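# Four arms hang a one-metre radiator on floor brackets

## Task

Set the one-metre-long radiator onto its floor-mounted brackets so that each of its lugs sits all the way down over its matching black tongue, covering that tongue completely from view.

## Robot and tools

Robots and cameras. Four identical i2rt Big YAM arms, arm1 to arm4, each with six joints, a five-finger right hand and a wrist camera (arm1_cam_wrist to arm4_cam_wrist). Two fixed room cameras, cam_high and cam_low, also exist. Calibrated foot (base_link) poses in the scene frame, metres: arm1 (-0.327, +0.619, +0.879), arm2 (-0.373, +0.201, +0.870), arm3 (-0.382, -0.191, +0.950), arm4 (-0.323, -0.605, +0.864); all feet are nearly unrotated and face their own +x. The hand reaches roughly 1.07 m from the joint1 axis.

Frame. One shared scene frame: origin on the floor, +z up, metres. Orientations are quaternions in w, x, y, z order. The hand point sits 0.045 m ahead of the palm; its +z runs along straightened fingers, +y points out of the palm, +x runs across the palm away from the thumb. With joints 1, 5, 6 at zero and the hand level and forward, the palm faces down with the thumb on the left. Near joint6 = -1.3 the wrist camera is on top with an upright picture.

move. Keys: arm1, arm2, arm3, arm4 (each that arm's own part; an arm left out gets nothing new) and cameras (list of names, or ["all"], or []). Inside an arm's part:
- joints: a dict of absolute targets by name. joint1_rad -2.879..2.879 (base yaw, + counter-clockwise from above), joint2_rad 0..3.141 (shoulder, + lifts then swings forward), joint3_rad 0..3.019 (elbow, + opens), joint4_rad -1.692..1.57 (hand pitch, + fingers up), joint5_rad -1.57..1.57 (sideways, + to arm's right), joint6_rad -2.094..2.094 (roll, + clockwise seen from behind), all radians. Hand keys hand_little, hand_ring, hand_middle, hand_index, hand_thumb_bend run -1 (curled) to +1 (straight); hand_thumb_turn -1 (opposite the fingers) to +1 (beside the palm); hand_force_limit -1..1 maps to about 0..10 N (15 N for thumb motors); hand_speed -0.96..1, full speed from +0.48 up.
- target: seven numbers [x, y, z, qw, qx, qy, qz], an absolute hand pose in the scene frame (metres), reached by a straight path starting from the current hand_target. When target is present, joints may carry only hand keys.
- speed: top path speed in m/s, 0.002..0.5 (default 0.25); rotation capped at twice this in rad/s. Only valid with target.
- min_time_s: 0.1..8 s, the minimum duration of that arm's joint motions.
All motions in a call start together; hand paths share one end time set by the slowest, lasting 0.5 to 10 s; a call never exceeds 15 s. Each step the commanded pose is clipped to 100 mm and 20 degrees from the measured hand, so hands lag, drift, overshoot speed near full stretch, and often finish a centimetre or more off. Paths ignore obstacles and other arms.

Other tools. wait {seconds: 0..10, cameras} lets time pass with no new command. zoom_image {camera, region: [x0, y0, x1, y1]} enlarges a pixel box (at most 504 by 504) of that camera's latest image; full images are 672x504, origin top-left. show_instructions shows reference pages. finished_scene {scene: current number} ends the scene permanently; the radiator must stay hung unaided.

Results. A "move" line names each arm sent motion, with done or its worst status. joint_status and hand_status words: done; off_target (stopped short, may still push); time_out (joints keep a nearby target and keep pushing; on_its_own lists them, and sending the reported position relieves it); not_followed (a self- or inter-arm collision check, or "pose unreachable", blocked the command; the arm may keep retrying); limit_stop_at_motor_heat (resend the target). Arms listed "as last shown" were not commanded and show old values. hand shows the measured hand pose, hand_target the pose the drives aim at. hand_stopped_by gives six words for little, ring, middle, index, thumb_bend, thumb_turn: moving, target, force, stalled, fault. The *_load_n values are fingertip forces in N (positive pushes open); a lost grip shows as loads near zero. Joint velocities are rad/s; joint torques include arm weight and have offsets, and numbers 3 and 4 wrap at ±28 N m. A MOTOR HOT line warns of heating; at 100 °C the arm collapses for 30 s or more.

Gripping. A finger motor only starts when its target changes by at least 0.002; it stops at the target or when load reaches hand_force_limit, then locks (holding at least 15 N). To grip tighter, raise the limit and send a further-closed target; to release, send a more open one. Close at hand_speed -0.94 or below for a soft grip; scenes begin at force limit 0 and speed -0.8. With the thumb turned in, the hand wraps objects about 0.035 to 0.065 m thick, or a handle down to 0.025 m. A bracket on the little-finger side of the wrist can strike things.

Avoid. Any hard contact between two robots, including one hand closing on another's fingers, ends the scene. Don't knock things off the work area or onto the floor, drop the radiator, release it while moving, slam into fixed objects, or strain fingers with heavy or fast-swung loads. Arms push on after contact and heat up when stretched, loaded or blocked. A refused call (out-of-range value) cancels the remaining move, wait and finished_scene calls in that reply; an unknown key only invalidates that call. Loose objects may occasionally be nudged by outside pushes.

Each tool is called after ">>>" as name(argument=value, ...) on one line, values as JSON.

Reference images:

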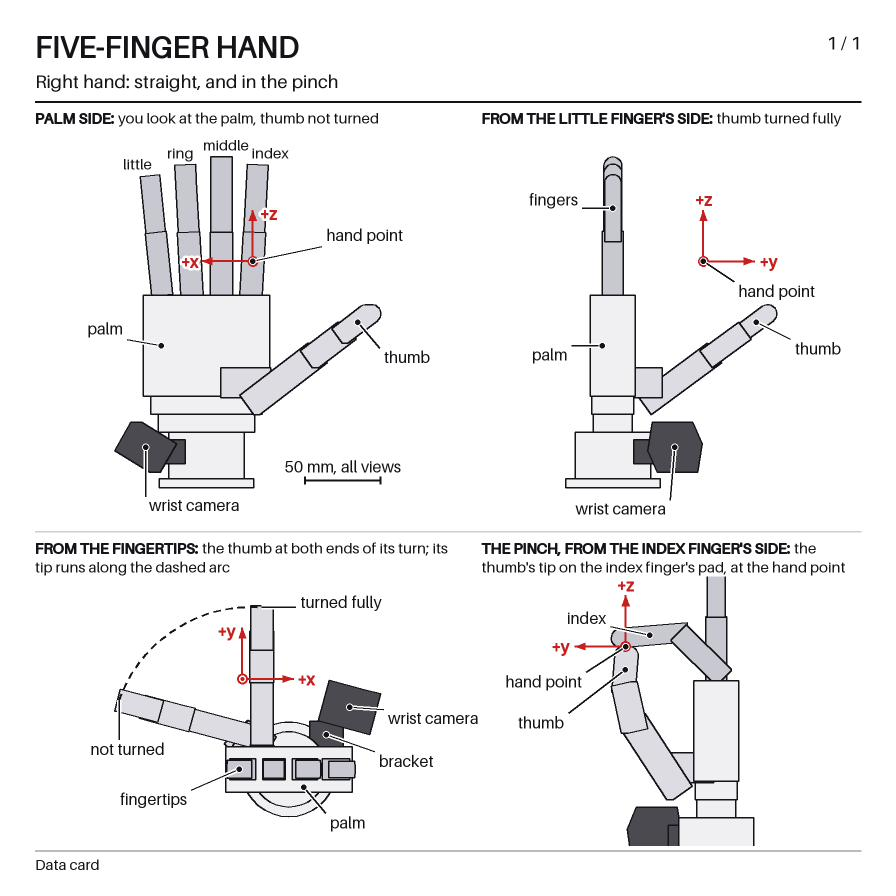

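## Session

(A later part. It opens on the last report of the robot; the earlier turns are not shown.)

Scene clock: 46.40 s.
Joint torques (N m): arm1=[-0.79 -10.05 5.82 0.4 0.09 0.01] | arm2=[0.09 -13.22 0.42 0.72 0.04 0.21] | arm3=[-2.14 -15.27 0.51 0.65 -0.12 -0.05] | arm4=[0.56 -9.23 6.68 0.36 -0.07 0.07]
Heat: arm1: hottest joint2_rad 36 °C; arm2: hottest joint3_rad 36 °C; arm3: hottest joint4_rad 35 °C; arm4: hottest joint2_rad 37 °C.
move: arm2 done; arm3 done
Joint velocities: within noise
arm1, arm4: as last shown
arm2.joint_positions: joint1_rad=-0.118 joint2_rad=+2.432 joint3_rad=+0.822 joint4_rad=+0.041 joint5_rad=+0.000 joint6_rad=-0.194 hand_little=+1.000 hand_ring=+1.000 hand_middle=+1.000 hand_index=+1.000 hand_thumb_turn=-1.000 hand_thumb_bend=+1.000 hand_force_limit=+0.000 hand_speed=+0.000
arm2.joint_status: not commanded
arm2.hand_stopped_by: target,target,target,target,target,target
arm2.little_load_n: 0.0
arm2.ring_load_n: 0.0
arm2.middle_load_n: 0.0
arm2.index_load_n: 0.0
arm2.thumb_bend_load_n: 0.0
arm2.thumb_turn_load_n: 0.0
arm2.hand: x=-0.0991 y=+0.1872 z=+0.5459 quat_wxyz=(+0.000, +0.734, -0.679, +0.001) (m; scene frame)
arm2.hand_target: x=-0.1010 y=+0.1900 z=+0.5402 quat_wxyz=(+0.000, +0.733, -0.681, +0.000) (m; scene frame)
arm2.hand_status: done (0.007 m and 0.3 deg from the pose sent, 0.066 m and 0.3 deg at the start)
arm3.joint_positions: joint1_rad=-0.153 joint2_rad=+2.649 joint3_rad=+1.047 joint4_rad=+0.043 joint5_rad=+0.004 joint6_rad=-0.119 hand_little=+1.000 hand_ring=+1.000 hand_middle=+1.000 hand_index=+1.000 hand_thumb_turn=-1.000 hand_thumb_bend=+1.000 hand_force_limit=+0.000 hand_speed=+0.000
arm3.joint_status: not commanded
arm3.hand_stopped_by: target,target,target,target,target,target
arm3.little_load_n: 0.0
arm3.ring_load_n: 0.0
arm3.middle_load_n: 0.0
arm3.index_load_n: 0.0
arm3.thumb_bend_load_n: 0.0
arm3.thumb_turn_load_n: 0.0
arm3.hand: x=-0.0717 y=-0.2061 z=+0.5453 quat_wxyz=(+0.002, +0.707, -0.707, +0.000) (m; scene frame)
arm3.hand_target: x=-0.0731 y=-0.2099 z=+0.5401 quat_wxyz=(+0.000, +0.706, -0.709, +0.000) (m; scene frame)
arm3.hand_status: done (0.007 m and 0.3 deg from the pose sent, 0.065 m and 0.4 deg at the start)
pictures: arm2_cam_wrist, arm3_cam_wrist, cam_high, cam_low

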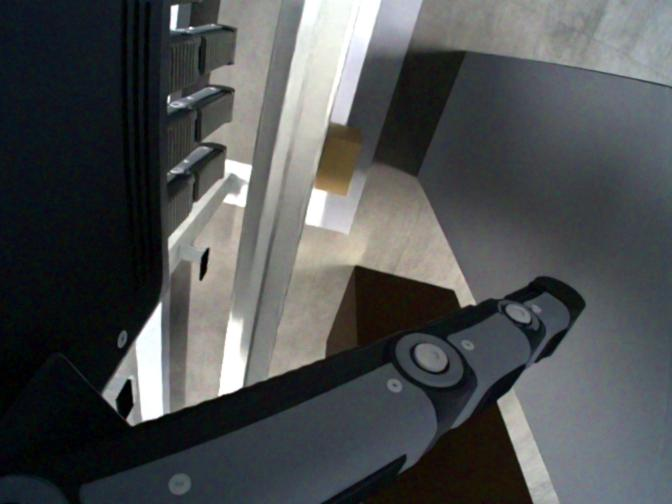

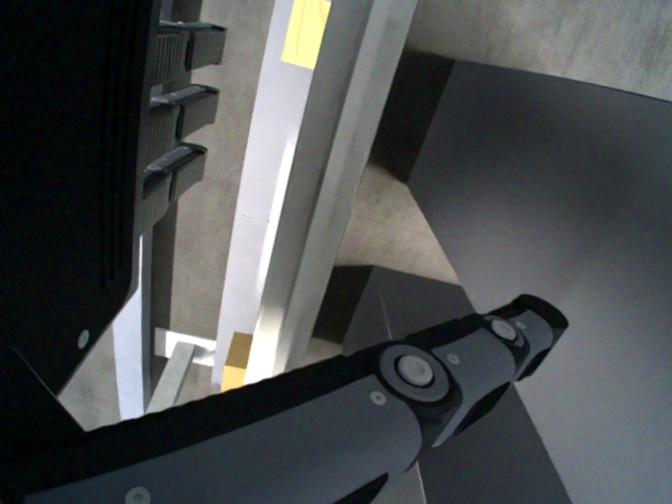

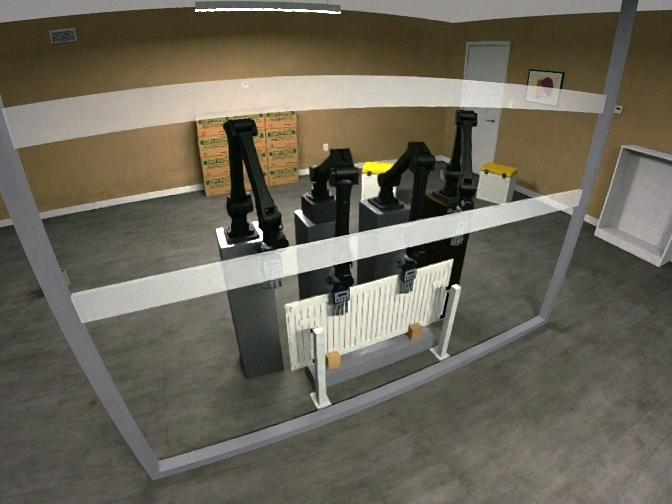

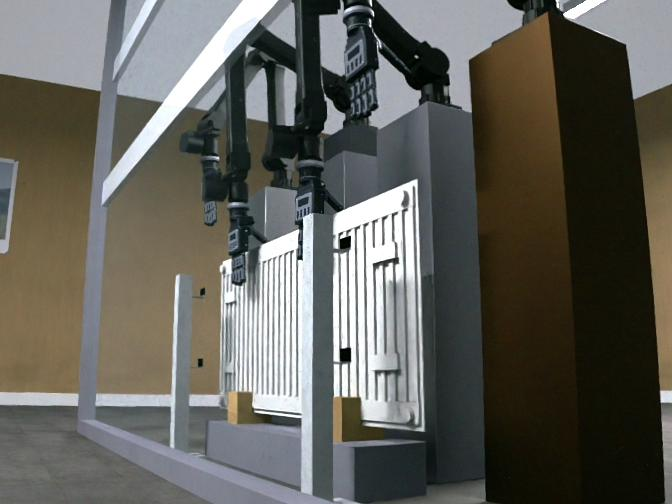

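>>> move(arm2={"target": [-0.117, 0.191, 0.538, 0, 0.7324, -0.6809, 0], "speed": 0.05, "joints": {"hand_speed": -0.5, "hand_thumb_bend": 0.0}}, arm3={"target": [-0.090, -0.21, 0.538, 0, 0.7055, -0.7087, 0], "speed": 0.05, "joints": {"hand_speed": -0.5, "hand_thumb_bend": 0.0}}, cameras=["arm2_cam_wrist", "arm3_cam_wrist", "cam_low"])

Scene clock: 49.00 s.
Joint torques (N m): arm1=[-0.62 -10.11 5.82 0.51 0.1 0.01] | arm2=[0.15 -12.81 -0.75 0.72 0.03 0.16] | arm3=[-2.37 -14.74 -0.98 0.69 -0.12 -0.04] | arm4=[0.5 -8.53 6.68 0.46 -0.06 0.03]
Heat: arm1: hottest joint2_rad 36 °C; arm2: hottest joint3_rad 36 °C; arm3: hottest joint4_rad 35 °C; arm4: hottest joint2_rad 37 °C.
move: arm2 off_target; arm3 off_target
Joint velocities: within noise
arm1, arm4: as last shown
arm2.joint_positions: joint1_rad=-0.118 joint2_rad=+2.440 joint3_rad=+0.795 joint4_rad=+0.088 joint5_rad=+0.000 joint6_rad=-0.194 hand_little=+1.000 hand_ring=+1.000 hand_middle=+1.000 hand_index=+1.000 hand_thumb_turn=-1.000 hand_thumb_bend=+0.000 hand_force_limit=+0.000 hand_speed=-0.500
arm2.joint_status: all done
arm2.hand_stopped_by: target,target,target,target,target,target
arm2.little_load_n: 0.0
arm2.ring_load_n: 0.0
arm2.middle_load_n: 0.0
arm2.index_load_n: 0.0
arm2.thumb_bend_load_n: 0.0
arm2.thumb_turn_load_n: 0.0
arm2.hand: x=-0.1080 y=+0.1882 z=+0.5433 quat_wxyz=(-0.004, +0.734, -0.679, +0.006) (m; scene frame)
arm2.hand_target: x=-0.1171 y=+0.1910 z=+0.5383 quat_wxyz=(+0.000, +0.733, -0.681, +0.000) (m; scene frame)
arm2.hand_status: off_target (0.011 m and 0.8 deg from the pose sent, 0.020 m and 0.3 deg at the start)
arm3.joint_positions: joint1_rad=-0.155 joint2_rad=+2.654 joint3_rad=+1.023 joint4_rad=+0.089 joint5_rad=+0.003 joint6_rad=-0.126 hand_little=+1.000 hand_ring=+1.000 hand_middle=+1.000 hand_index=+1.000 hand_thumb_turn=-1.000 hand_thumb_bend=+0.000 hand_force_limit=+0.000 hand_speed=-0.500
arm3.joint_status: all done
arm3.hand_stopped_by: target,target,target,target,target,target
arm3.little_load_n: 0.0
arm3.ring_load_n: 0.0
arm3.middle_load_n: 0.0
arm3.index_load_n: 0.0
arm3.thumb_bend_load_n: 0.0
arm3.thumb_turn_load_n: 0.0
arm3.hand: x=-0.0778 y=-0.2065 z=+0.5429 quat_wxyz=(-0.004, +0.709, -0.706, +0.007) (m; scene frame)
arm3.hand_target: x=-0.0898 y=-0.2097 z=+0.5383 quat_wxyz=(+0.000, +0.706, -0.709, +0.000) (m; scene frame)
arm3.hand_status: off_target (0.014 m and 1.0 deg from the pose sent, 0.020 m and 0.3 deg at the start)
pictures: arm2_cam_wrist, arm3_cam_wrist, cam_low

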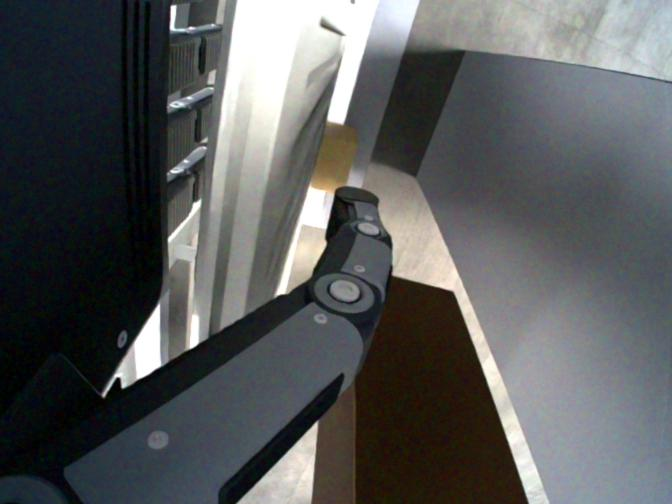

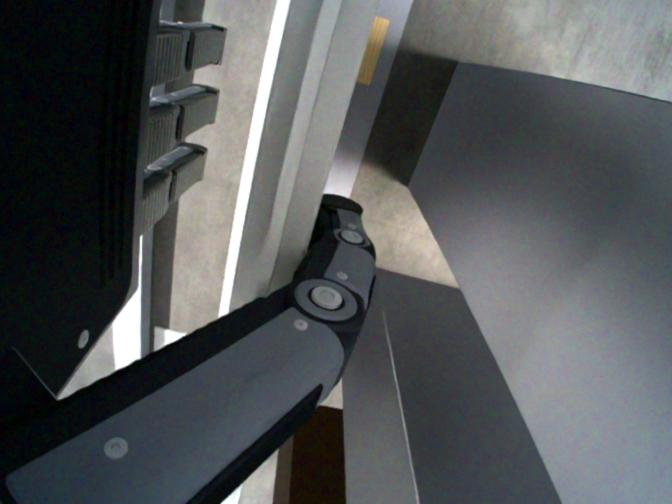

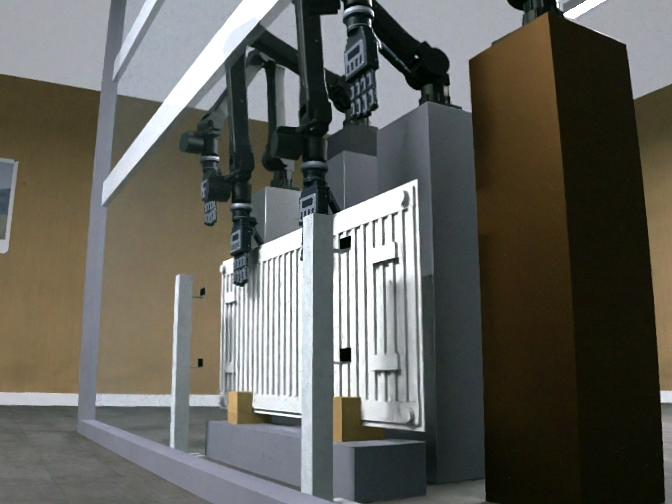

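>>> zoom_image(camera="arm2_cam_wrist", region=[130, 0, 400, 230])

>>> zoom_image(camera="arm3_cam_wrist", region=[110, 0, 380, 230])

Scaled by 1.867 from the camera's 672x504 image, which has a finer 960x720 frame.

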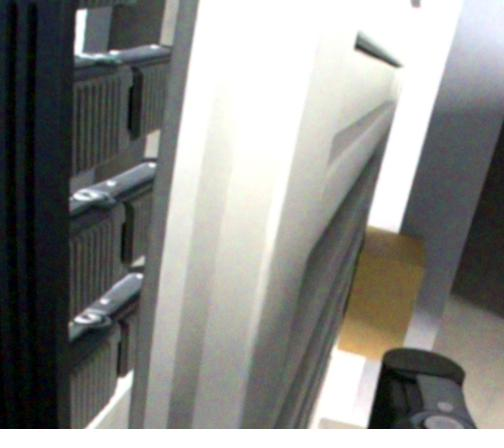

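Scaled by 1.867 from the camera's 672x504 image, which has a finer 960x720 frame.

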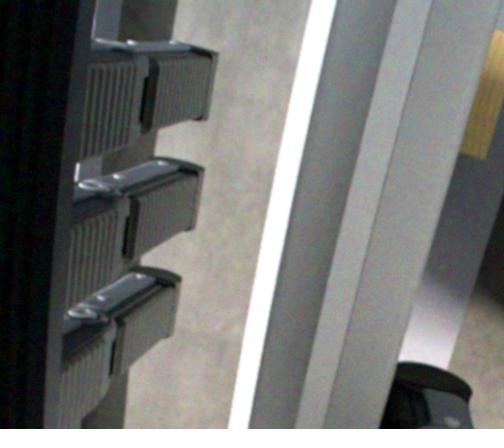

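>>> move(arm2={"target": [-0.124, 0.191, 0.538, 0, 0.7324, -0.6809, 0], "speed": 0.05}, arm3={"target": [-0.102, -0.21, 0.538, 0, 0.7055, -0.7087, 0], "speed": 0.05}, cameras=["arm2_cam_wrist", "arm3_cam_wrist"])

>>> zoom_image(camera="arm2_cam_wrist", region=[130, 0, 400, 230])

>>> zoom_image(camera="arm3_cam_wrist", region=[110, 0, 380, 230])

Scene clock: 51.33 s.
Joint torques (N m): arm1=[-0.56 -9.99 5.81 0.43 0.1 0.01] | arm2=[-0.26 -12.45 -1.06 0.79 0.03 0.14] | arm3=[-2.43 -14.39 -1.43 0.65 -0.12 -0.09] | arm4=[0.91 -9.29 6.74 0.5 -0.05 0.07]
Heat: arm1: hottest joint2_rad 36 °C; arm2: hottest joint3_rad 36 °C; arm3: hottest joint4_rad 35 °C; arm4: hottest joint2_rad 37 °C.
move: arm2 off_target; arm3 off_target
Joint velocities: within noise
arm1, arm4: as last shown
arm2.joint_positions: joint1_rad=-0.118 joint2_rad=+2.441 joint3_rad=+0.780 joint4_rad=+0.107 joint5_rad=+0.000 joint6_rad=-0.194 hand_little=+1.000 hand_ring=+1.000 hand_middle=+1.000 hand_index=+1.000 hand_thumb_turn=-1.000 hand_thumb_bend=+0.000 hand_force_limit=+0.000 hand_speed=-0.500
arm2.joint_status: not commanded
arm2.hand_stopped_by: target,target,target,target,target,target
arm2.little_load_n: 0.0
arm2.ring_load_n: 0.0
arm2.middle_load_n: 0.0
arm2.index_load_n: 0.0
arm2.thumb_bend_load_n: 0.0
arm2.thumb_turn_load_n: 0.0
arm2.hand: x=-0.1133 y=+0.1889 z=+0.5432 quat_wxyz=(-0.004, +0.734, -0.679, +0.007) (m; scene frame)
arm2.hand_target: x=-0.1242 y=+0.1910 z=+0.5384 quat_wxyz=(+0.000, +0.733, -0.681, +0.000) (m; scene frame)
arm2.hand_status: off_target (0.012 m and 1.0 deg from the pose sent, 0.017 m and 0.8 deg at the start)
arm3.joint_positions: joint1_rad=-0.159 joint2_rad=+2.657 joint3_rad=+0.998 joint4_rad=+0.121 joint5_rad=+0.003 joint6_rad=-0.129 hand_little=+1.000 hand_ring=+1.000 hand_middle=+1.000 hand_index=+1.000 hand_thumb_turn=-1.000 hand_thumb_bend=+0.000 hand_force_limit=+0.000 hand_speed=-0.500
arm3.joint_status: not commanded
arm3.hand_stopped_by: target,target,target,target,target,target
arm3.little_load_n: 0.0
arm3.ring_load_n: 0.0
arm3.middle_load_n: 0.0
arm3.index_load_n: 0.0
arm3.thumb_bend_load_n: 0.0
arm3.thumb_turn_load_n: 0.0
arm3.hand: x=-0.0871 y=-0.2066 z=+0.5427 quat_wxyz=(-0.005, +0.708, -0.706, +0.009) (m; scene frame)
arm3.hand_target: x=-0.1021 y=-0.2095 z=+0.5384 quat_wxyz=(+0.000, +0.706, -0.709, +0.000) (m; scene frame)
arm3.hand_status: off_target (0.016 m and 1.2 deg from the pose sent, 0.025 m and 1.0 deg at the start)
arm4.thumb_bend_load_n: -0.5
pictures: arm2_cam_wrist, arm3_cam_wrist

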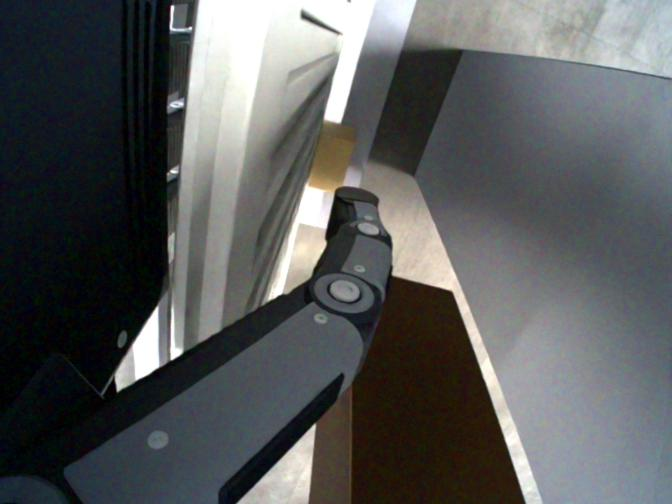

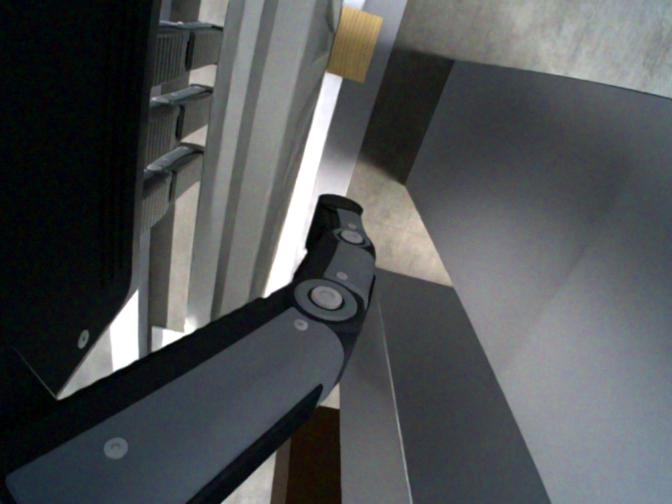

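Scaled by 1.867 from the camera's 672x504 image, which has a finer 960x720 frame.

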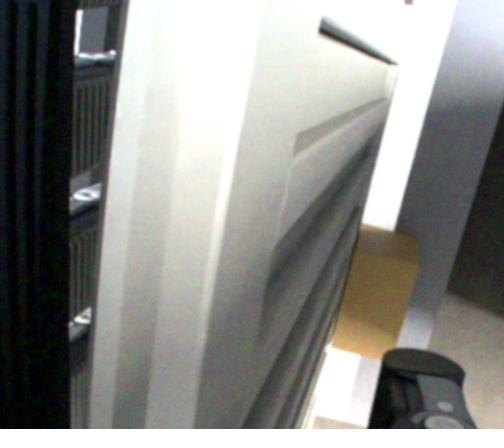

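Scaled by 1.867 from the camera's 672x504 image, which has a finer 960x720 frame.

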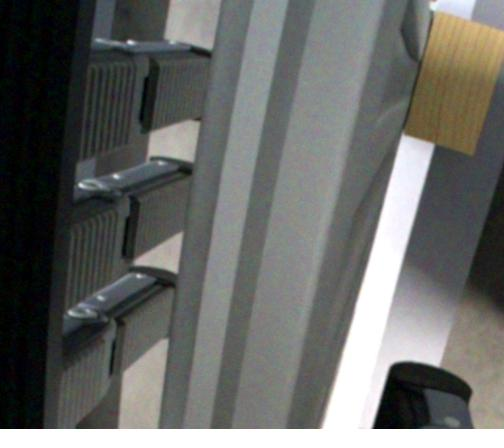

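>>> move(arm2={"target": [-0.129, 0.191, 0.538, 0, 0.7324, -0.6809, 0], "speed": 0.05, "joints": {"hand_speed": -0.8, "hand_thumb_bend": -0.2}}, arm3={"target": [-0.113, -0.21, 0.538, 0, 0.7055, -0.7087, 0], "speed": 0.05, "joints": {"hand_speed": -0.8, "hand_thumb_bend": -0.2}}, cameras=["arm2_cam_wrist", "arm3_cam_wrist"])

>>> zoom_image(camera="arm2_cam_wrist", region=[130, 0, 400, 230])

>>> zoom_image(camera="arm3_cam_wrist", region=[110, 0, 380, 230])

Scene clock: 53.27 s.
Joint torques (N m): arm1=[-0.73 -9.99 5.79 0.44 0.09 0] | arm2=[-0.32 -12.16 -1.4 0.66 0.03 0.11] | arm3=[-2.43 -14.1 -1.77 0.72 -0.12 -0.05] | arm4=[0.67 -9.05 6.54 0.49 -0.06 0.03]
Heat: arm1: hottest joint2_rad 36 °C; arm2: hottest joint3_rad 36 °C; arm3: hottest joint4_rad 35 °C; arm4: hottest joint2_rad 37 °C.
move: arm2 off_target; arm3 off_target
Joint velocities: within noise
arm1, arm4: as last shown
arm2.joint_positions: joint1_rad=-0.118 joint2_rad=+2.441 joint3_rad=+0.770 joint4_rad=+0.122 joint5_rad=+0.000 joint6_rad=-0.194 hand_little=+1.000 hand_ring=+1.000 hand_middle=+1.000 hand_index=+1.000 hand_thumb_turn=-1.000 hand_thumb_bend=-0.200 hand_force_limit=+0.000 hand_speed=-0.800
arm2.joint_status: all done
arm2.hand_stopped_by: target,target,target,target,target,target
arm2.little_load_n: 0.0
arm2.ring_load_n: 0.0
arm2.middle_load_n: 0.0
arm2.index_load_n: 0.0
arm2.thumb_bend_load_n: 0.0
arm2.thumb_turn_load_n: 0.0
arm2.hand: x=-0.1154 y=+0.1891 z=+0.5432 quat_wxyz=(-0.006, +0.734, -0.679, +0.009) (m; scene frame)
arm2.hand_target: x=-0.1290 y=+0.1911 z=+0.5385 quat_wxyz=(+0.000, +0.732, -0.681, +0.000) (m; scene frame)
arm2.hand_status: off_target (0.015 m and 1.3 deg from the pose sent, 0.017 m and 1.0 deg at the start)
arm3.joint_positions: joint1_rad=-0.163 joint2_rad=+2.662 joint3_rad=+0.974 joint4_rad=+0.151 joint5_rad=+0.003 joint6_rad=-0.134 hand_little=+1.000 hand_ring=+1.000 hand_middle=+1.000 hand_index=+1.000 hand_thumb_turn=-1.000 hand_thumb_bend=-0.200 hand_force_limit=+0.000 hand_speed=-0.800
arm3.joint_status: all done
arm3.hand_stopped_by: target,target,target,target,target,target
arm3.little_load_n: 0.0
arm3.ring_load_n: 0.0
arm3.middle_load_n: 0.0
arm3.index_load_n: 0.0
arm3.thumb_bend_load_n: 0.0
arm3.thumb_turn_load_n: 0.0
arm3.hand: x=-0.0974 y=-0.2069 z=+0.5420 quat_wxyz=(-0.005, +0.708, -0.706, +0.009) (m; scene frame)
arm3.hand_target: x=-0.1128 y=-0.2096 z=+0.5383 quat_wxyz=(+0.000, +0.705, -0.709, +0.000) (m; scene frame)
arm3.hand_status: off_target (0.016 m and 1.3 deg from the pose sent, 0.027 m and 1.2 deg at the start)
arm4.middle_load_n: 0.5
arm4.thumb_bend_load_n: 0.0
pictures: arm2_cam_wrist, arm3_cam_wrist

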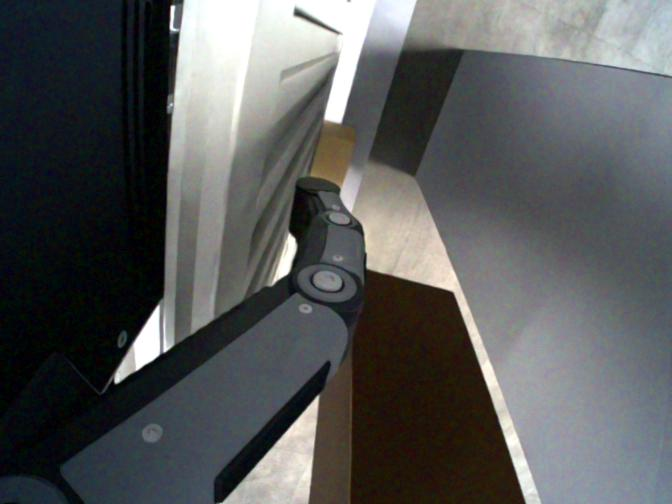

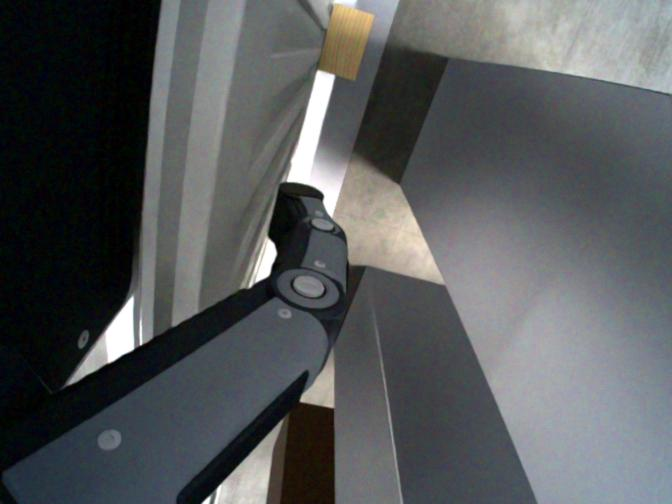

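Scaled by 1.867 from the camera's 672x504 image, which has a finer 960x720 frame.

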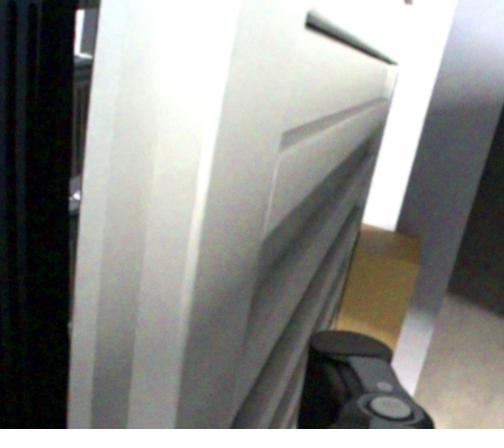

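Scaled by 1.867 from the camera's 672x504 image, which has a finer 960x720 frame.

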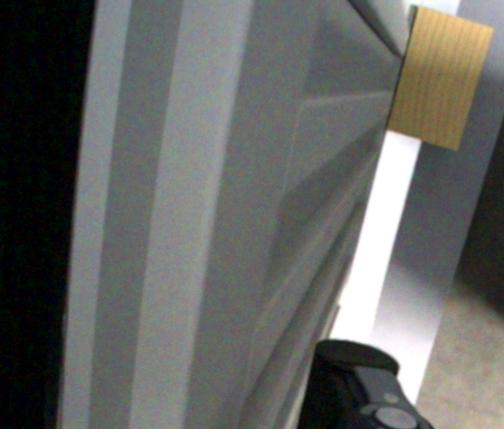

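>>> move(arm2={"joints": {"hand_speed": -0.88, "hand_force_limit": 1, "hand_thumb_bend": -1}}, arm3={"joints": {"hand_speed": -0.88, "hand_force_limit": 1, "hand_thumb_bend": -1}}, cameras=["arm2_cam_wrist", "arm3_cam_wrist"])

Scene clock: 57.10 s.
Joint torques (N m): arm1=[-0.73 -9.76 5.82 0.47 0.09 -0.02] | arm2=[-0.32 -12.57 -0.99 0.7 0.11 -0.05] | arm3=[-2.37 -14.39 -1.31 0.69 -0.12 0.02] | arm4=[0.91 -9.82 6.9 0.5 -0.08 0.09]
Heat: arm1: hottest joint2_rad 36 °C; arm2: hottest joint3_rad 36 °C; arm3: hottest joint4_rad 35 °C; arm4: hottest joint2_rad 38 °C.
move: arm2 off_target; arm3 off_target
Joint velocities: within noise
arm1, arm4: as last shown
arm2.joint_positions: joint1_rad=-0.118 joint2_rad=+2.444 joint3_rad=+0.765 joint4_rad=+0.122 joint5_rad=-0.002 joint6_rad=-0.180 hand_little=+1.000 hand_ring=+1.000 hand_middle=+1.000 hand_index=+1.000 hand_thumb_turn=-1.000 hand_thumb_bend=-0.471 hand_force_limit=+1.000 hand_speed=-0.880
arm2.joint_status: hand_thumb_bend off_target (ended at -0.471, target -1.000); the others done
arm2.hand_stopped_by: target,target,target,target,force,target
arm2.little_load_n: 0.0
arm2.ring_load_n: 0.0
arm2.middle_load_n: 0.0
arm2.index_load_n: 0.0
arm2.thumb_bend_load_n: 11.5
arm2.thumb_turn_load_n: 2.0
arm2.hand: x=-0.1195 y=+0.1908 z=+0.5431 quat_wxyz=(-0.004, +0.729, -0.684, +0.005) (m; scene frame)
arm2.hand_target: x=-0.1289 y=+0.1910 z=+0.5384 quat_wxyz=(+0.000, +0.732, -0.681, +0.000) (m; scene frame)
arm2.hand_status: not commanded
arm3.joint_positions: joint1_rad=-0.164 joint2_rad=+2.667 joint3_rad=+0.967 joint4_rad=+0.151 joint5_rad=+0.003 joint6_rad=-0.141 hand_little=+1.000 hand_ring=+1.000 hand_middle=+1.000 hand_index=+1.000 hand_thumb_turn=-1.000 hand_thumb_bend=-0.499 hand_force_limit=+1.000 hand_speed=-0.880
arm3.joint_status: hand_thumb_bend off_target (ended at -0.499, target -1.000); the others done
arm3.hand_stopped_by: target,target,target,target,force,target
arm3.little_load_n: 0.0
arm3.ring_load_n: 0.0
arm3.middle_load_n: 0.0
arm3.index_load_n: 0.0
arm3.thumb_bend_load_n: 12.0
arm3.thumb_turn_load_n: 1.5
arm3.hand: x=-0.1049 y=-0.2067 z=+0.5414 quat_wxyz=(-0.002, +0.710, -0.704, +0.004) (m; scene frame)
arm3.hand_target: x=-0.1128 y=-0.2096 z=+0.5384 quat_wxyz=(+0.000, +0.706, -0.709, +0.000) (m; scene frame)
arm3.hand_status: not commanded
arm4.middle_load_n: 0.0
pictures: arm2_cam_wrist, arm3_cam_wrist

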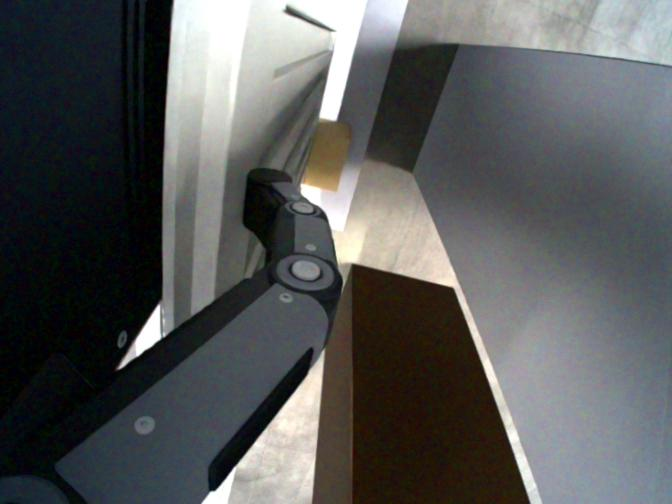

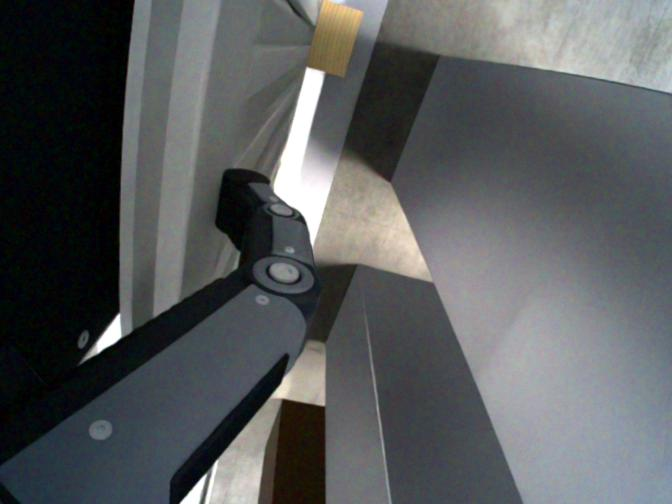

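>>> move(arm2={"joints": {"hand_speed": -0.85, "hand_force_limit": -0.7, "hand_little": 0, "hand_ring": 0, "hand_middle": 0, "hand_index": 0}}, arm3={"joints": {"hand_speed": -0.85, "hand_force_limit": -0.7, "hand_little": 0, "hand_ring": 0, "hand_middle": 0, "hand_index": 0}}, cameras=["arm2_cam_wrist", "arm3_cam_wrist", "cam_low"])

Scene clock: 62.67 s.
Joint torques (N m): arm1=[-0.56 -9.93 5.83 0.44 0.09 0.01] | arm2=[-0.67 -12.69 -0.96 0.46 0.11 -0.06] | arm3=[-2.37 -14.45 -1.29 0.51 -0.12 0.04] | arm4=[0.32 -8.88 6.84 0.36 -0.09 0.07]
Heat: arm1: hottest joint2_rad 36 °C; arm2: hottest joint3_rad 35 °C; arm3: hottest joint4_rad 35 °C; arm4: hottest joint2_rad 38 °C.
move: arm2 off_target; arm3 off_target
Joint velocities: within noise
arm1.joint_positions: joint1_rad=-0.603 joint2_rad=+1.790 joint3_rad=+0.784 joint4_rad=-0.606 joint5_rad=-0.006 joint6_rad=-0.558 hand_little=+1.000 hand_ring=+1.000 hand_middle=+1.000 hand_index=+1.000 hand_thumb_turn=-1.000 hand_thumb_bend=+1.000 hand_force_limit=+0.000 hand_speed=+0.000
arm1.joint_status: not commanded
arm1.hand_stopped_by: target,target,target,target,target,target
arm1.little_load_n: 0.0
arm1.ring_load_n: 0.0
arm1.middle_load_n: 0.0
arm1.index_load_n: 0.0
arm1.thumb_bend_load_n: 0.0
arm1.thumb_turn_load_n: 0.0
arm1.hand: x=-0.0746 y=+0.4625 z=+0.7779 quat_wxyz=(+0.003, +0.714, -0.700, -0.018) (m; scene frame)
arm1.hand_target: x=-0.0603 y=+0.4501 z=+0.7805 quat_wxyz=(+0.000, +0.707, -0.707, +0.000) (m; scene frame)
arm1.hand_status: not commanded
arm2.joint_positions: joint1_rad=-0.118 joint2_rad=+2.444 joint3_rad=+0.765 joint4_rad=+0.128 joint5_rad=-0.003 joint6_rad=-0.178 hand_little=+0.794 hand_ring=+0.835 hand_middle=+0.849 hand_index=+0.850 hand_thumb_turn=-1.000 hand_thumb_bend=-0.471 hand_force_limit=-0.700 hand_speed=-0.850
arm2.joint_status: hand_little off_target (ended at +0.794, target +0.000); hand_ring off_target (ended at +0.835, target +0.000); hand_middle off_target (ended at +0.849, target +0.000); hand_index off_target (ended at +0.850, target +0.000); the others done
arm2.hand_stopped_by: force,force,force,force,force,target
arm2.little_load_n: 5.0
arm2.ring_load_n: 2.5
arm2.middle_load_n: -0.5
arm2.index_load_n: 4.5
arm2.thumb_bend_load_n: 13.0
arm2.thumb_turn_load_n: 2.0
arm2.hand: x=-0.1179 y=+0.1909 z=+0.5427 quat_wxyz=(-0.006, +0.728, -0.685, +0.007) (m; scene frame)
arm2.hand_target: x=-0.1289 y=+0.1910 z=+0.5384 quat_wxyz=(+0.000, +0.732, -0.681, +0.000) (m; scene frame)
arm2.hand_status: not commanded
arm3.joint_positions: joint1_rad=-0.164 joint2_rad=+2.668 joint3_rad=+0.967 joint4_rad=+0.155 joint5_rad=+0.003 joint6_rad=-0.142 hand_little=+0.864 hand_ring=+0.892 hand_middle=+0.906 hand_index=+0.891 hand_thumb_turn=-1.000 hand_thumb_bend=-0.499 hand_force_limit=-0.700 hand_speed=-0.850
arm3.joint_status: hand_little off_target (ended at +0.864, target +0.000); hand_ring off_target (ended at +0.892, target +0.000); hand_middle off_target (ended at +0.906, target +0.000); hand_index off_target (ended at +0.891, target +0.000); the others done
arm3.hand_stopped_by: force,force,force,force,force,target
arm3.little_load_n: 4.0
arm3.ring_load_n: 2.0
arm3.middle_load_n: 0.5
arm3.index_load_n: 2.0
arm3.thumb_bend_load_n: 14.0
arm3.thumb_turn_load_n: 2.0
arm3.hand: x=-0.1040 y=-0.2069 z=+0.5411 quat_wxyz=(-0.003, +0.711, -0.703, +0.006) (m; scene frame)
arm3.hand_target: x=-0.1129 y=-0.2096 z=+0.5383 quat_wxyz=(+0.000, +0.706, -0.709, +0.000) (m; scene frame)
arm3.hand_status: not commanded
arm4.joint_positions: joint1_rad=+0.222 joint2_rad=+1.621 joint3_rad=+0.637 joint4_rad=-0.596 joint5_rad=-0.008 joint6_rad=+0.209 hand_little=+1.000 hand_ring=+1.000 hand_middle=+1.000 hand_index=+1.000 hand_thumb_turn=-1.000 hand_thumb_bend=+1.000 hand_force_limit=+0.000 hand_speed=+0.000
arm4.joint_status: not commanded
arm4.hand_stopped_by: target,target,target,target,target,target
arm4.little_load_n: 0.0
arm4.ring_load_n: 0.0
arm4.middle_load_n: 0.0
arm4.index_load_n: 0.0
arm4.thumb_bend_load_n: 0.0
arm4.thumb_turn_load_n: 0.0
arm4.hand: x=-0.0757 y=-0.5025 z=+0.7803 quat_wxyz=(+0.009, +0.715, -0.699, -0.004) (m; scene frame)
arm4.hand_target: x=-0.0602 y=-0.5002 z=+0.7804 quat_wxyz=(+0.000, +0.707, -0.707, +0.000) (m; scene frame)
arm4.hand_status: not commanded
pictures: arm2_cam_wrist, arm3_cam_wrist, cam_low

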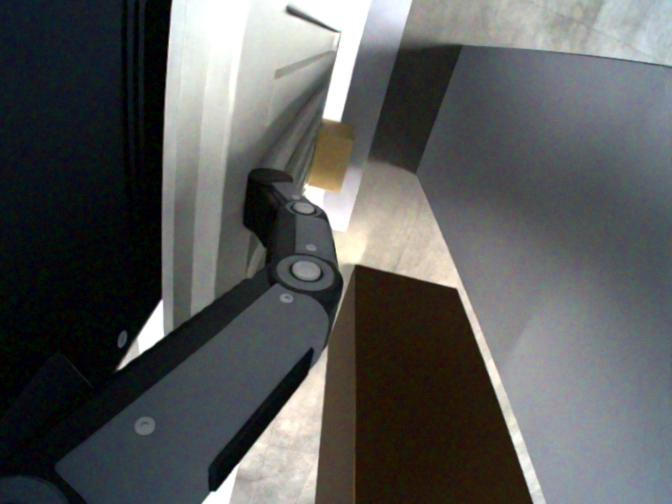

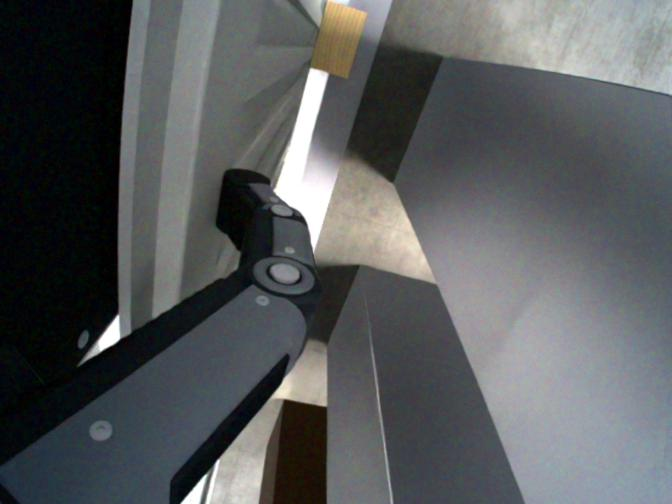

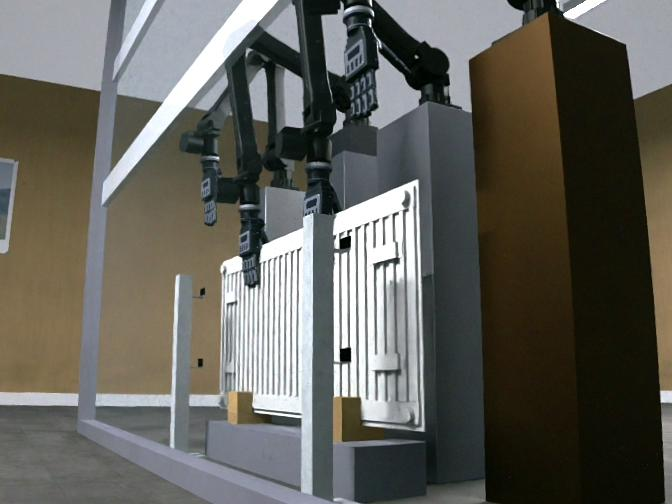

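>>> move(arm2={"target": [-0.124, 0.191, 0.565, 0, 0.7300, -0.6834, 0], "speed": 0.04}, arm3={"target": [-0.110, -0.209, 0.565, 0, 0.7090, -0.7052, 0], "speed": 0.04}, cameras=["arm2_cam_wrist", "arm3_cam_wrist", "cam_low", "cam_high"])

>>> zoom_image(camera="cam_low", region=[180, 200, 460, 460])

Scene clock: 64.20 s.
Joint torques (N m): arm1=[-0.73 -10.11 5.85 0.46 0.09 0.01] | arm2=[-0.56 -18.9 -3.21 -1.26 0.11 0.04] | arm3=[-1.9 -20.72 -4.59 -0.76 -0.11 0] | arm4=[1.08 -9.17 6.79 0.47 -0.07 0.05]
Heat: arm1: hottest joint2_rad 36 °C; arm2: hottest joint3_rad 35 °C; arm3: hottest joint4_rad 35 °C; arm4: hottest joint2_rad 38 °C.
move: arm2 off_target; arm3 off_target
Joint velocities: within noise
arm1, arm4: as last shown
arm2.joint_positions: joint1_rad=-0.118 joint2_rad=+2.441 joint3_rad=+0.763 joint4_rad=+0.118 joint5_rad=-0.003 joint6_rad=-0.179 hand_little=+0.794 hand_ring=+0.836 hand_middle=+0.849 hand_index=+0.850 hand_thumb_turn=-1.000 hand_thumb_bend=-0.471 hand_force_limit=-0.700 hand_speed=-0.850
arm2.joint_status: not commanded
arm2.hand_stopped_by: force,force,force,force,force,target
arm2.little_load_n: 6.0
arm2.ring_load_n: 4.5
arm2.middle_load_n: 1.0
arm2.index_load_n: 8.5
arm2.thumb_bend_load_n: 14.0
arm2.thumb_turn_load_n: 2.0
arm2.hand: x=-0.1206 y=+0.1912 z=+0.5441 quat_wxyz=(-0.004, +0.729, -0.685, +0.004) (m; scene frame)
arm2.hand_target: x=-0.1245 y=+0.1912 z=+0.5631 quat_wxyz=(+0.000, +0.730, -0.683, +0.000) (m; scene frame)
arm2.hand_status: off_target (0.021 m and 0.6 deg from the pose sent, 0.023 m and 1.2 deg at the start)
arm3.joint_positions: joint1_rad=-0.164 joint2_rad=+2.666 joint3_rad=+0.961 joint4_rad=+0.155 joint5_rad=+0.003 joint6_rad=-0.143 hand_little=+0.864 hand_ring=+0.892 hand_middle=+0.906 hand_index=+0.891 hand_thumb_turn=-1.000 hand_thumb_bend=-0.499 hand_force_limit=-0.700 hand_speed=-0.850
arm3.joint_status: not commanded
arm3.hand_stopped_by: force,force,force,force,force,target
arm3.little_load_n: 4.5
arm3.ring_load_n: 2.5
arm3.middle_load_n: 0.0
arm3.index_load_n: 3.0
arm3.thumb_bend_load_n: 14.5
arm3.thumb_turn_load_n: 2.0
arm3.hand: x=-0.1064 y=-0.2066 z=+0.5422 quat_wxyz=(-0.002, +0.711, -0.703, +0.004) (m; scene frame)
arm3.hand_target: x=-0.1106 y=-0.2087 z=+0.5631 quat_wxyz=(+0.000, +0.709, -0.705, +0.000) (m; scene frame)
arm3.hand_status: off_target (0.023 m and 0.6 deg from the pose sent, 0.025 m and 0.8 deg at the start)
pictures: arm2_cam_wrist, arm3_cam_wrist, cam_high, cam_low

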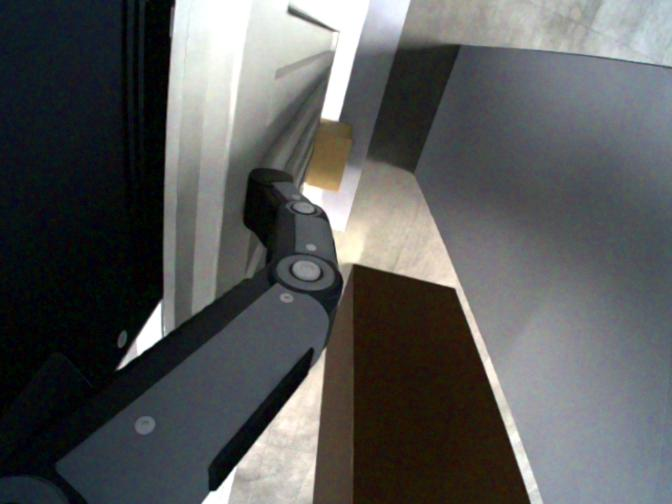

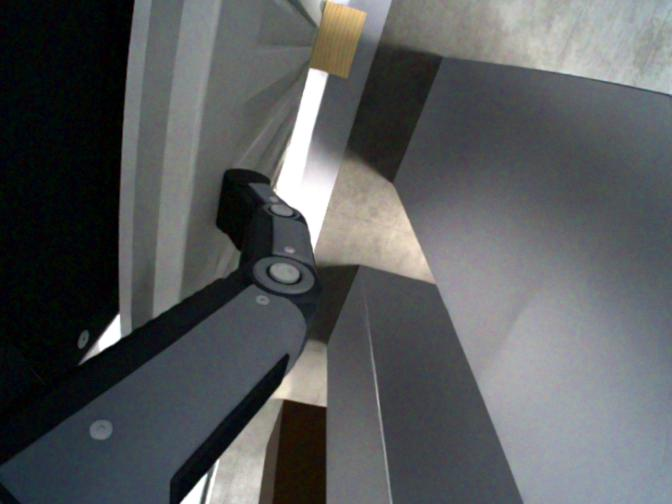

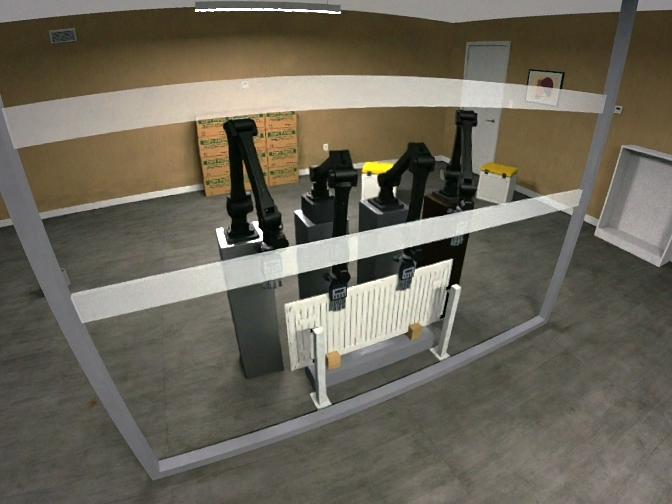

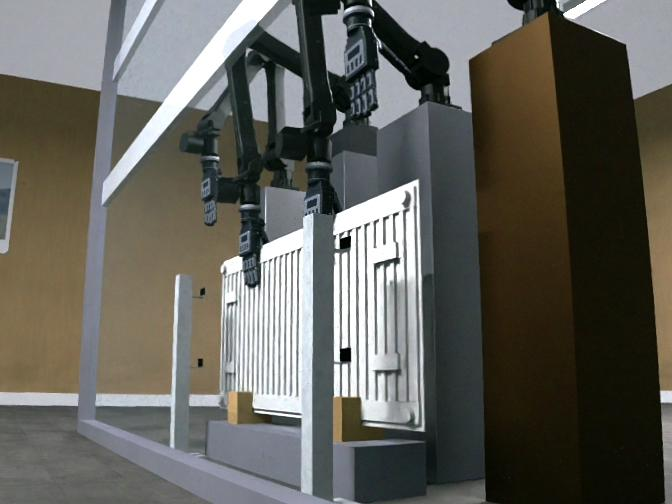

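Scaled by 1.800 from the camera's 672x504 image, which has a finer 960x720 frame.

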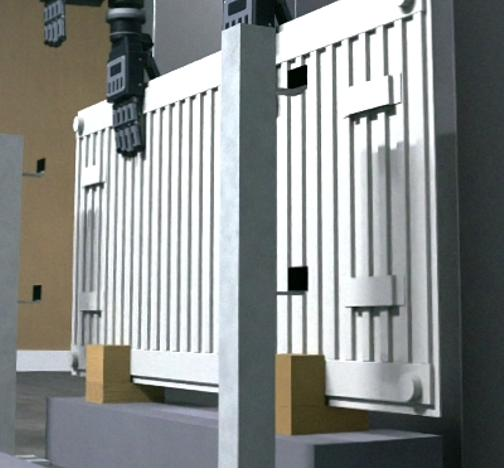

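>>> move(arm2={"target": [-0.124, 0.191, 0.546, 0, 0.7300, -0.6834, 0], "speed": 0.04}, arm3={"target": [-0.110, -0.209, 0.541, 0, 0.7090, -0.7052, 0], "speed": 0.04}, arm1={"target": [-0.06, 0.33, 0.72, 0, 0.7071, -0.7071, 0], "speed": 0.15}, cameras=["arm1_cam_wrist"])

>>> move(arm3={"joints": {"hand_speed": 0, "hand_thumb_bend": 0.2, "hand_little": 1, "hand_ring": 1, "hand_middle": 1, "hand_index": 1}}, cameras=["arm3_cam_wrist"])

Scene clock: 68.10 s.
Joint torques (N m): arm1=[-0.38 -12.63 5.53 0.31 0.01 -0.21] | arm2=[-0.5 -14.04 -0.98 -0.16 0.11 0.01] | arm3=[-1.9 -15.09 -0.9 0.03 -0.11 -0.01] | arm4=[0.5 -8.94 6.83 0.38 -0.08 0.06]
Heat: arm1: hottest joint2_rad 36 °C; arm2: hottest joint3_rad 35 °C; arm3: hottest joint4_rad 35 °C; arm4: hottest joint2_rad 38 °C.
move: arm1 off_target; arm2 done; arm3 done
Joint velocities: within noise
arm1.joint_positions: joint1_rad=-0.830 joint2_rad=+2.053 joint3_rad=+1.007 joint4_rad=-0.559 joint5_rad=-0.002 joint6_rad=-0.763 hand_little=+1.000 hand_ring=+1.000 hand_middle=+1.000 hand_index=+1.000 hand_thumb_turn=-1.000 hand_thumb_bend=+1.000 hand_force_limit=+0.000 hand_speed=+0.000
arm1.joint_status: not commanded
arm1.hand_stopped_by: target,target,target,target,target,target
arm1.little_load_n: 0.0
arm1.ring_load_n: 0.0
arm1.middle_load_n: 0.5
arm1.index_load_n: 0.0
arm1.thumb_bend_load_n: 0.0
arm1.thumb_turn_load_n: 0.0
arm1.hand: x=-0.0692 y=+0.3445 z=+0.7193 quat_wxyz=(+0.001, +0.707, -0.707, -0.014) (m; scene frame)
arm1.hand_target: x=-0.0601 y=+0.3301 z=+0.7205 quat_wxyz=(+0.000, +0.707, -0.707, +0.000) (m; scene frame)
arm1.hand_status: off_target (0.017 m and 1.6 deg from the pose sent, 0.145 m and 2.4 deg at the start)
arm2.joint_positions: joint1_rad=-0.118 joint2_rad=+2.442 joint3_rad=+0.765 joint4_rad=+0.118 joint5_rad=-0.003 joint6_rad=-0.179 hand_little=+0.794 hand_ring=+0.836 hand_middle=+0.849 hand_index=+0.850 hand_thumb_turn=-1.000 hand_thumb_bend=-0.471 hand_force_limit=-0.700 hand_speed=-0.850
arm2.joint_status: not commanded
arm2.hand_stopped_by: force,force,force,force,force,target
arm2.little_load_n: 4.5
arm2.ring_load_n: 3.0
arm2.middle_load_n: 0.0
arm2.index_load_n: 6.5
arm2.thumb_bend_load_n: 14.0
arm2.thumb_turn_load_n: 2.0
arm2.hand: x=-0.1195 y=+0.1910 z=+0.5437 quat_wxyz=(-0.004, +0.729, -0.685, +0.004) (m; scene frame)
arm2.hand_target: x=-0.1239 y=+0.1910 z=+0.5459 quat_wxyz=(+0.000, +0.730, -0.683, +0.000) (m; scene frame)
arm2.hand_status: done (0.005 m and 0.7 deg from the pose sent, 0.004 m and 0.7 deg at the start)
arm3.joint_positions: joint1_rad=-0.164 joint2_rad=+2.666 joint3_rad=+0.963 joint4_rad=+0.156 joint5_rad=+0.003 joint6_rad=-0.143 hand_little=+0.864 hand_ring=+0.891 hand_middle=+0.906 hand_index=+0.891 hand_thumb_turn=-1.000 hand_thumb_bend=-0.499 hand_force_limit=-0.700 hand_speed=-0.850
arm3.joint_status: not commanded
arm3.hand_stopped_by: force,force,force,force,force,target
arm3.little_load_n: 3.0
arm3.ring_load_n: 1.0
arm3.middle_load_n: 0.0
arm3.index_load_n: 1.0
arm3.thumb_bend_load_n: 14.5
arm3.thumb_turn_load_n: 1.5
arm3.hand: x=-0.1052 y=-0.2068 z=+0.5418 quat_wxyz=(-0.002, +0.711, -0.703, +0.005) (m; scene frame)
arm3.hand_target: x=-0.1100 y=-0.2089 z=+0.5411 quat_wxyz=(+0.000, +0.709, -0.705, +0.000) (m; scene frame)
arm3.hand_status: done (0.005 m and 0.7 deg from the pose sent, 0.005 m and 0.6 deg at the start)
arm4: as last shown
pictures: arm1_cam_wrist

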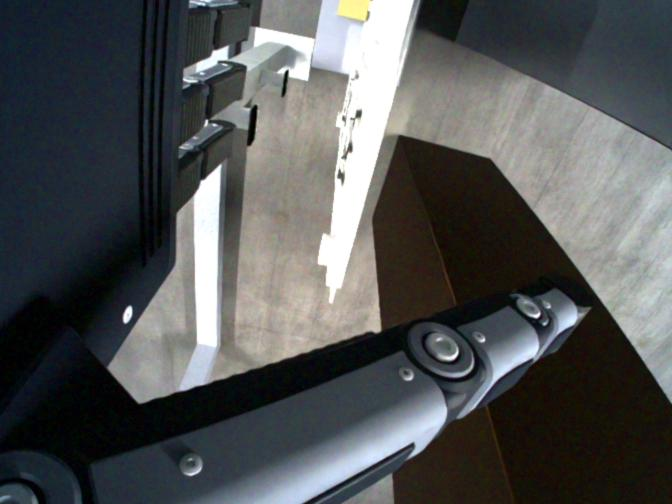

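Scene clock: 69.07 s.
Joint torques (N m): arm1=[-0.26 -12.69 5.52 0.29 0.02 -0.22] | arm2=[-0.15 -14.39 -0.96 -0.17 0.12 0.03] | arm3=[-1.96 -15.09 -0.9 0.05 -0.11 -0.01] | arm4=[0.56 -9.17 6.79 0.32 -0.08 0.05]
Heat: arm1: hottest joint2_rad 36 °C; arm2: hottest joint3_rad 35 °C; arm3: hottest joint4_rad 35 °C; arm4: hottest joint2_rad 38 °C.
move: arm3 done
Joint velocities: within noise
arm1, arm2, arm4: as last shown
arm1.middle_load_n: 0.0
arm2.ring_load_n: 2.5
arm2.thumb_turn_load_n: 2.5
arm3.joint_positions: joint1_rad=-0.164 joint2_rad=+2.666 joint3_rad=+0.963 joint4_rad=+0.156 joint5_rad=+0.003 joint6_rad=-0.143 hand_little=+1.000 hand_ring=+1.000 hand_middle=+1.000 hand_index=+1.000 hand_thumb_turn=-1.000 hand_thumb_bend=+0.200 hand_force_limit=-0.700 hand_speed=+0.000
arm3.joint_status: all done
arm3.hand_stopped_by: target,target,target,target,target,target
arm3.little_load_n: 0.0
arm3.ring_load_n: 0.0
arm3.middle_load_n: 0.0
arm3.index_load_n: 0.0
arm3.thumb_bend_load_n: 0.0
arm3.thumb_turn_load_n: 0.0
arm3.hand: x=-0.1052 y=-0.2067 z=+0.5418 quat_wxyz=(-0.002, +0.711, -0.703, +0.005) (m; scene frame)
arm3.hand_target: x=-0.1100 y=-0.2089 z=+0.5411 quat_wxyz=(+0.000, +0.709, -0.705, +0.000) (m; scene frame)
arm3.hand_status: not commanded
pictures: arm3_cam_wrist

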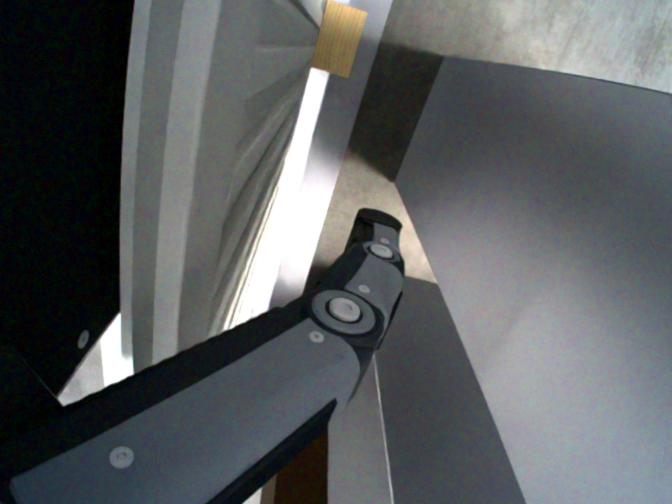

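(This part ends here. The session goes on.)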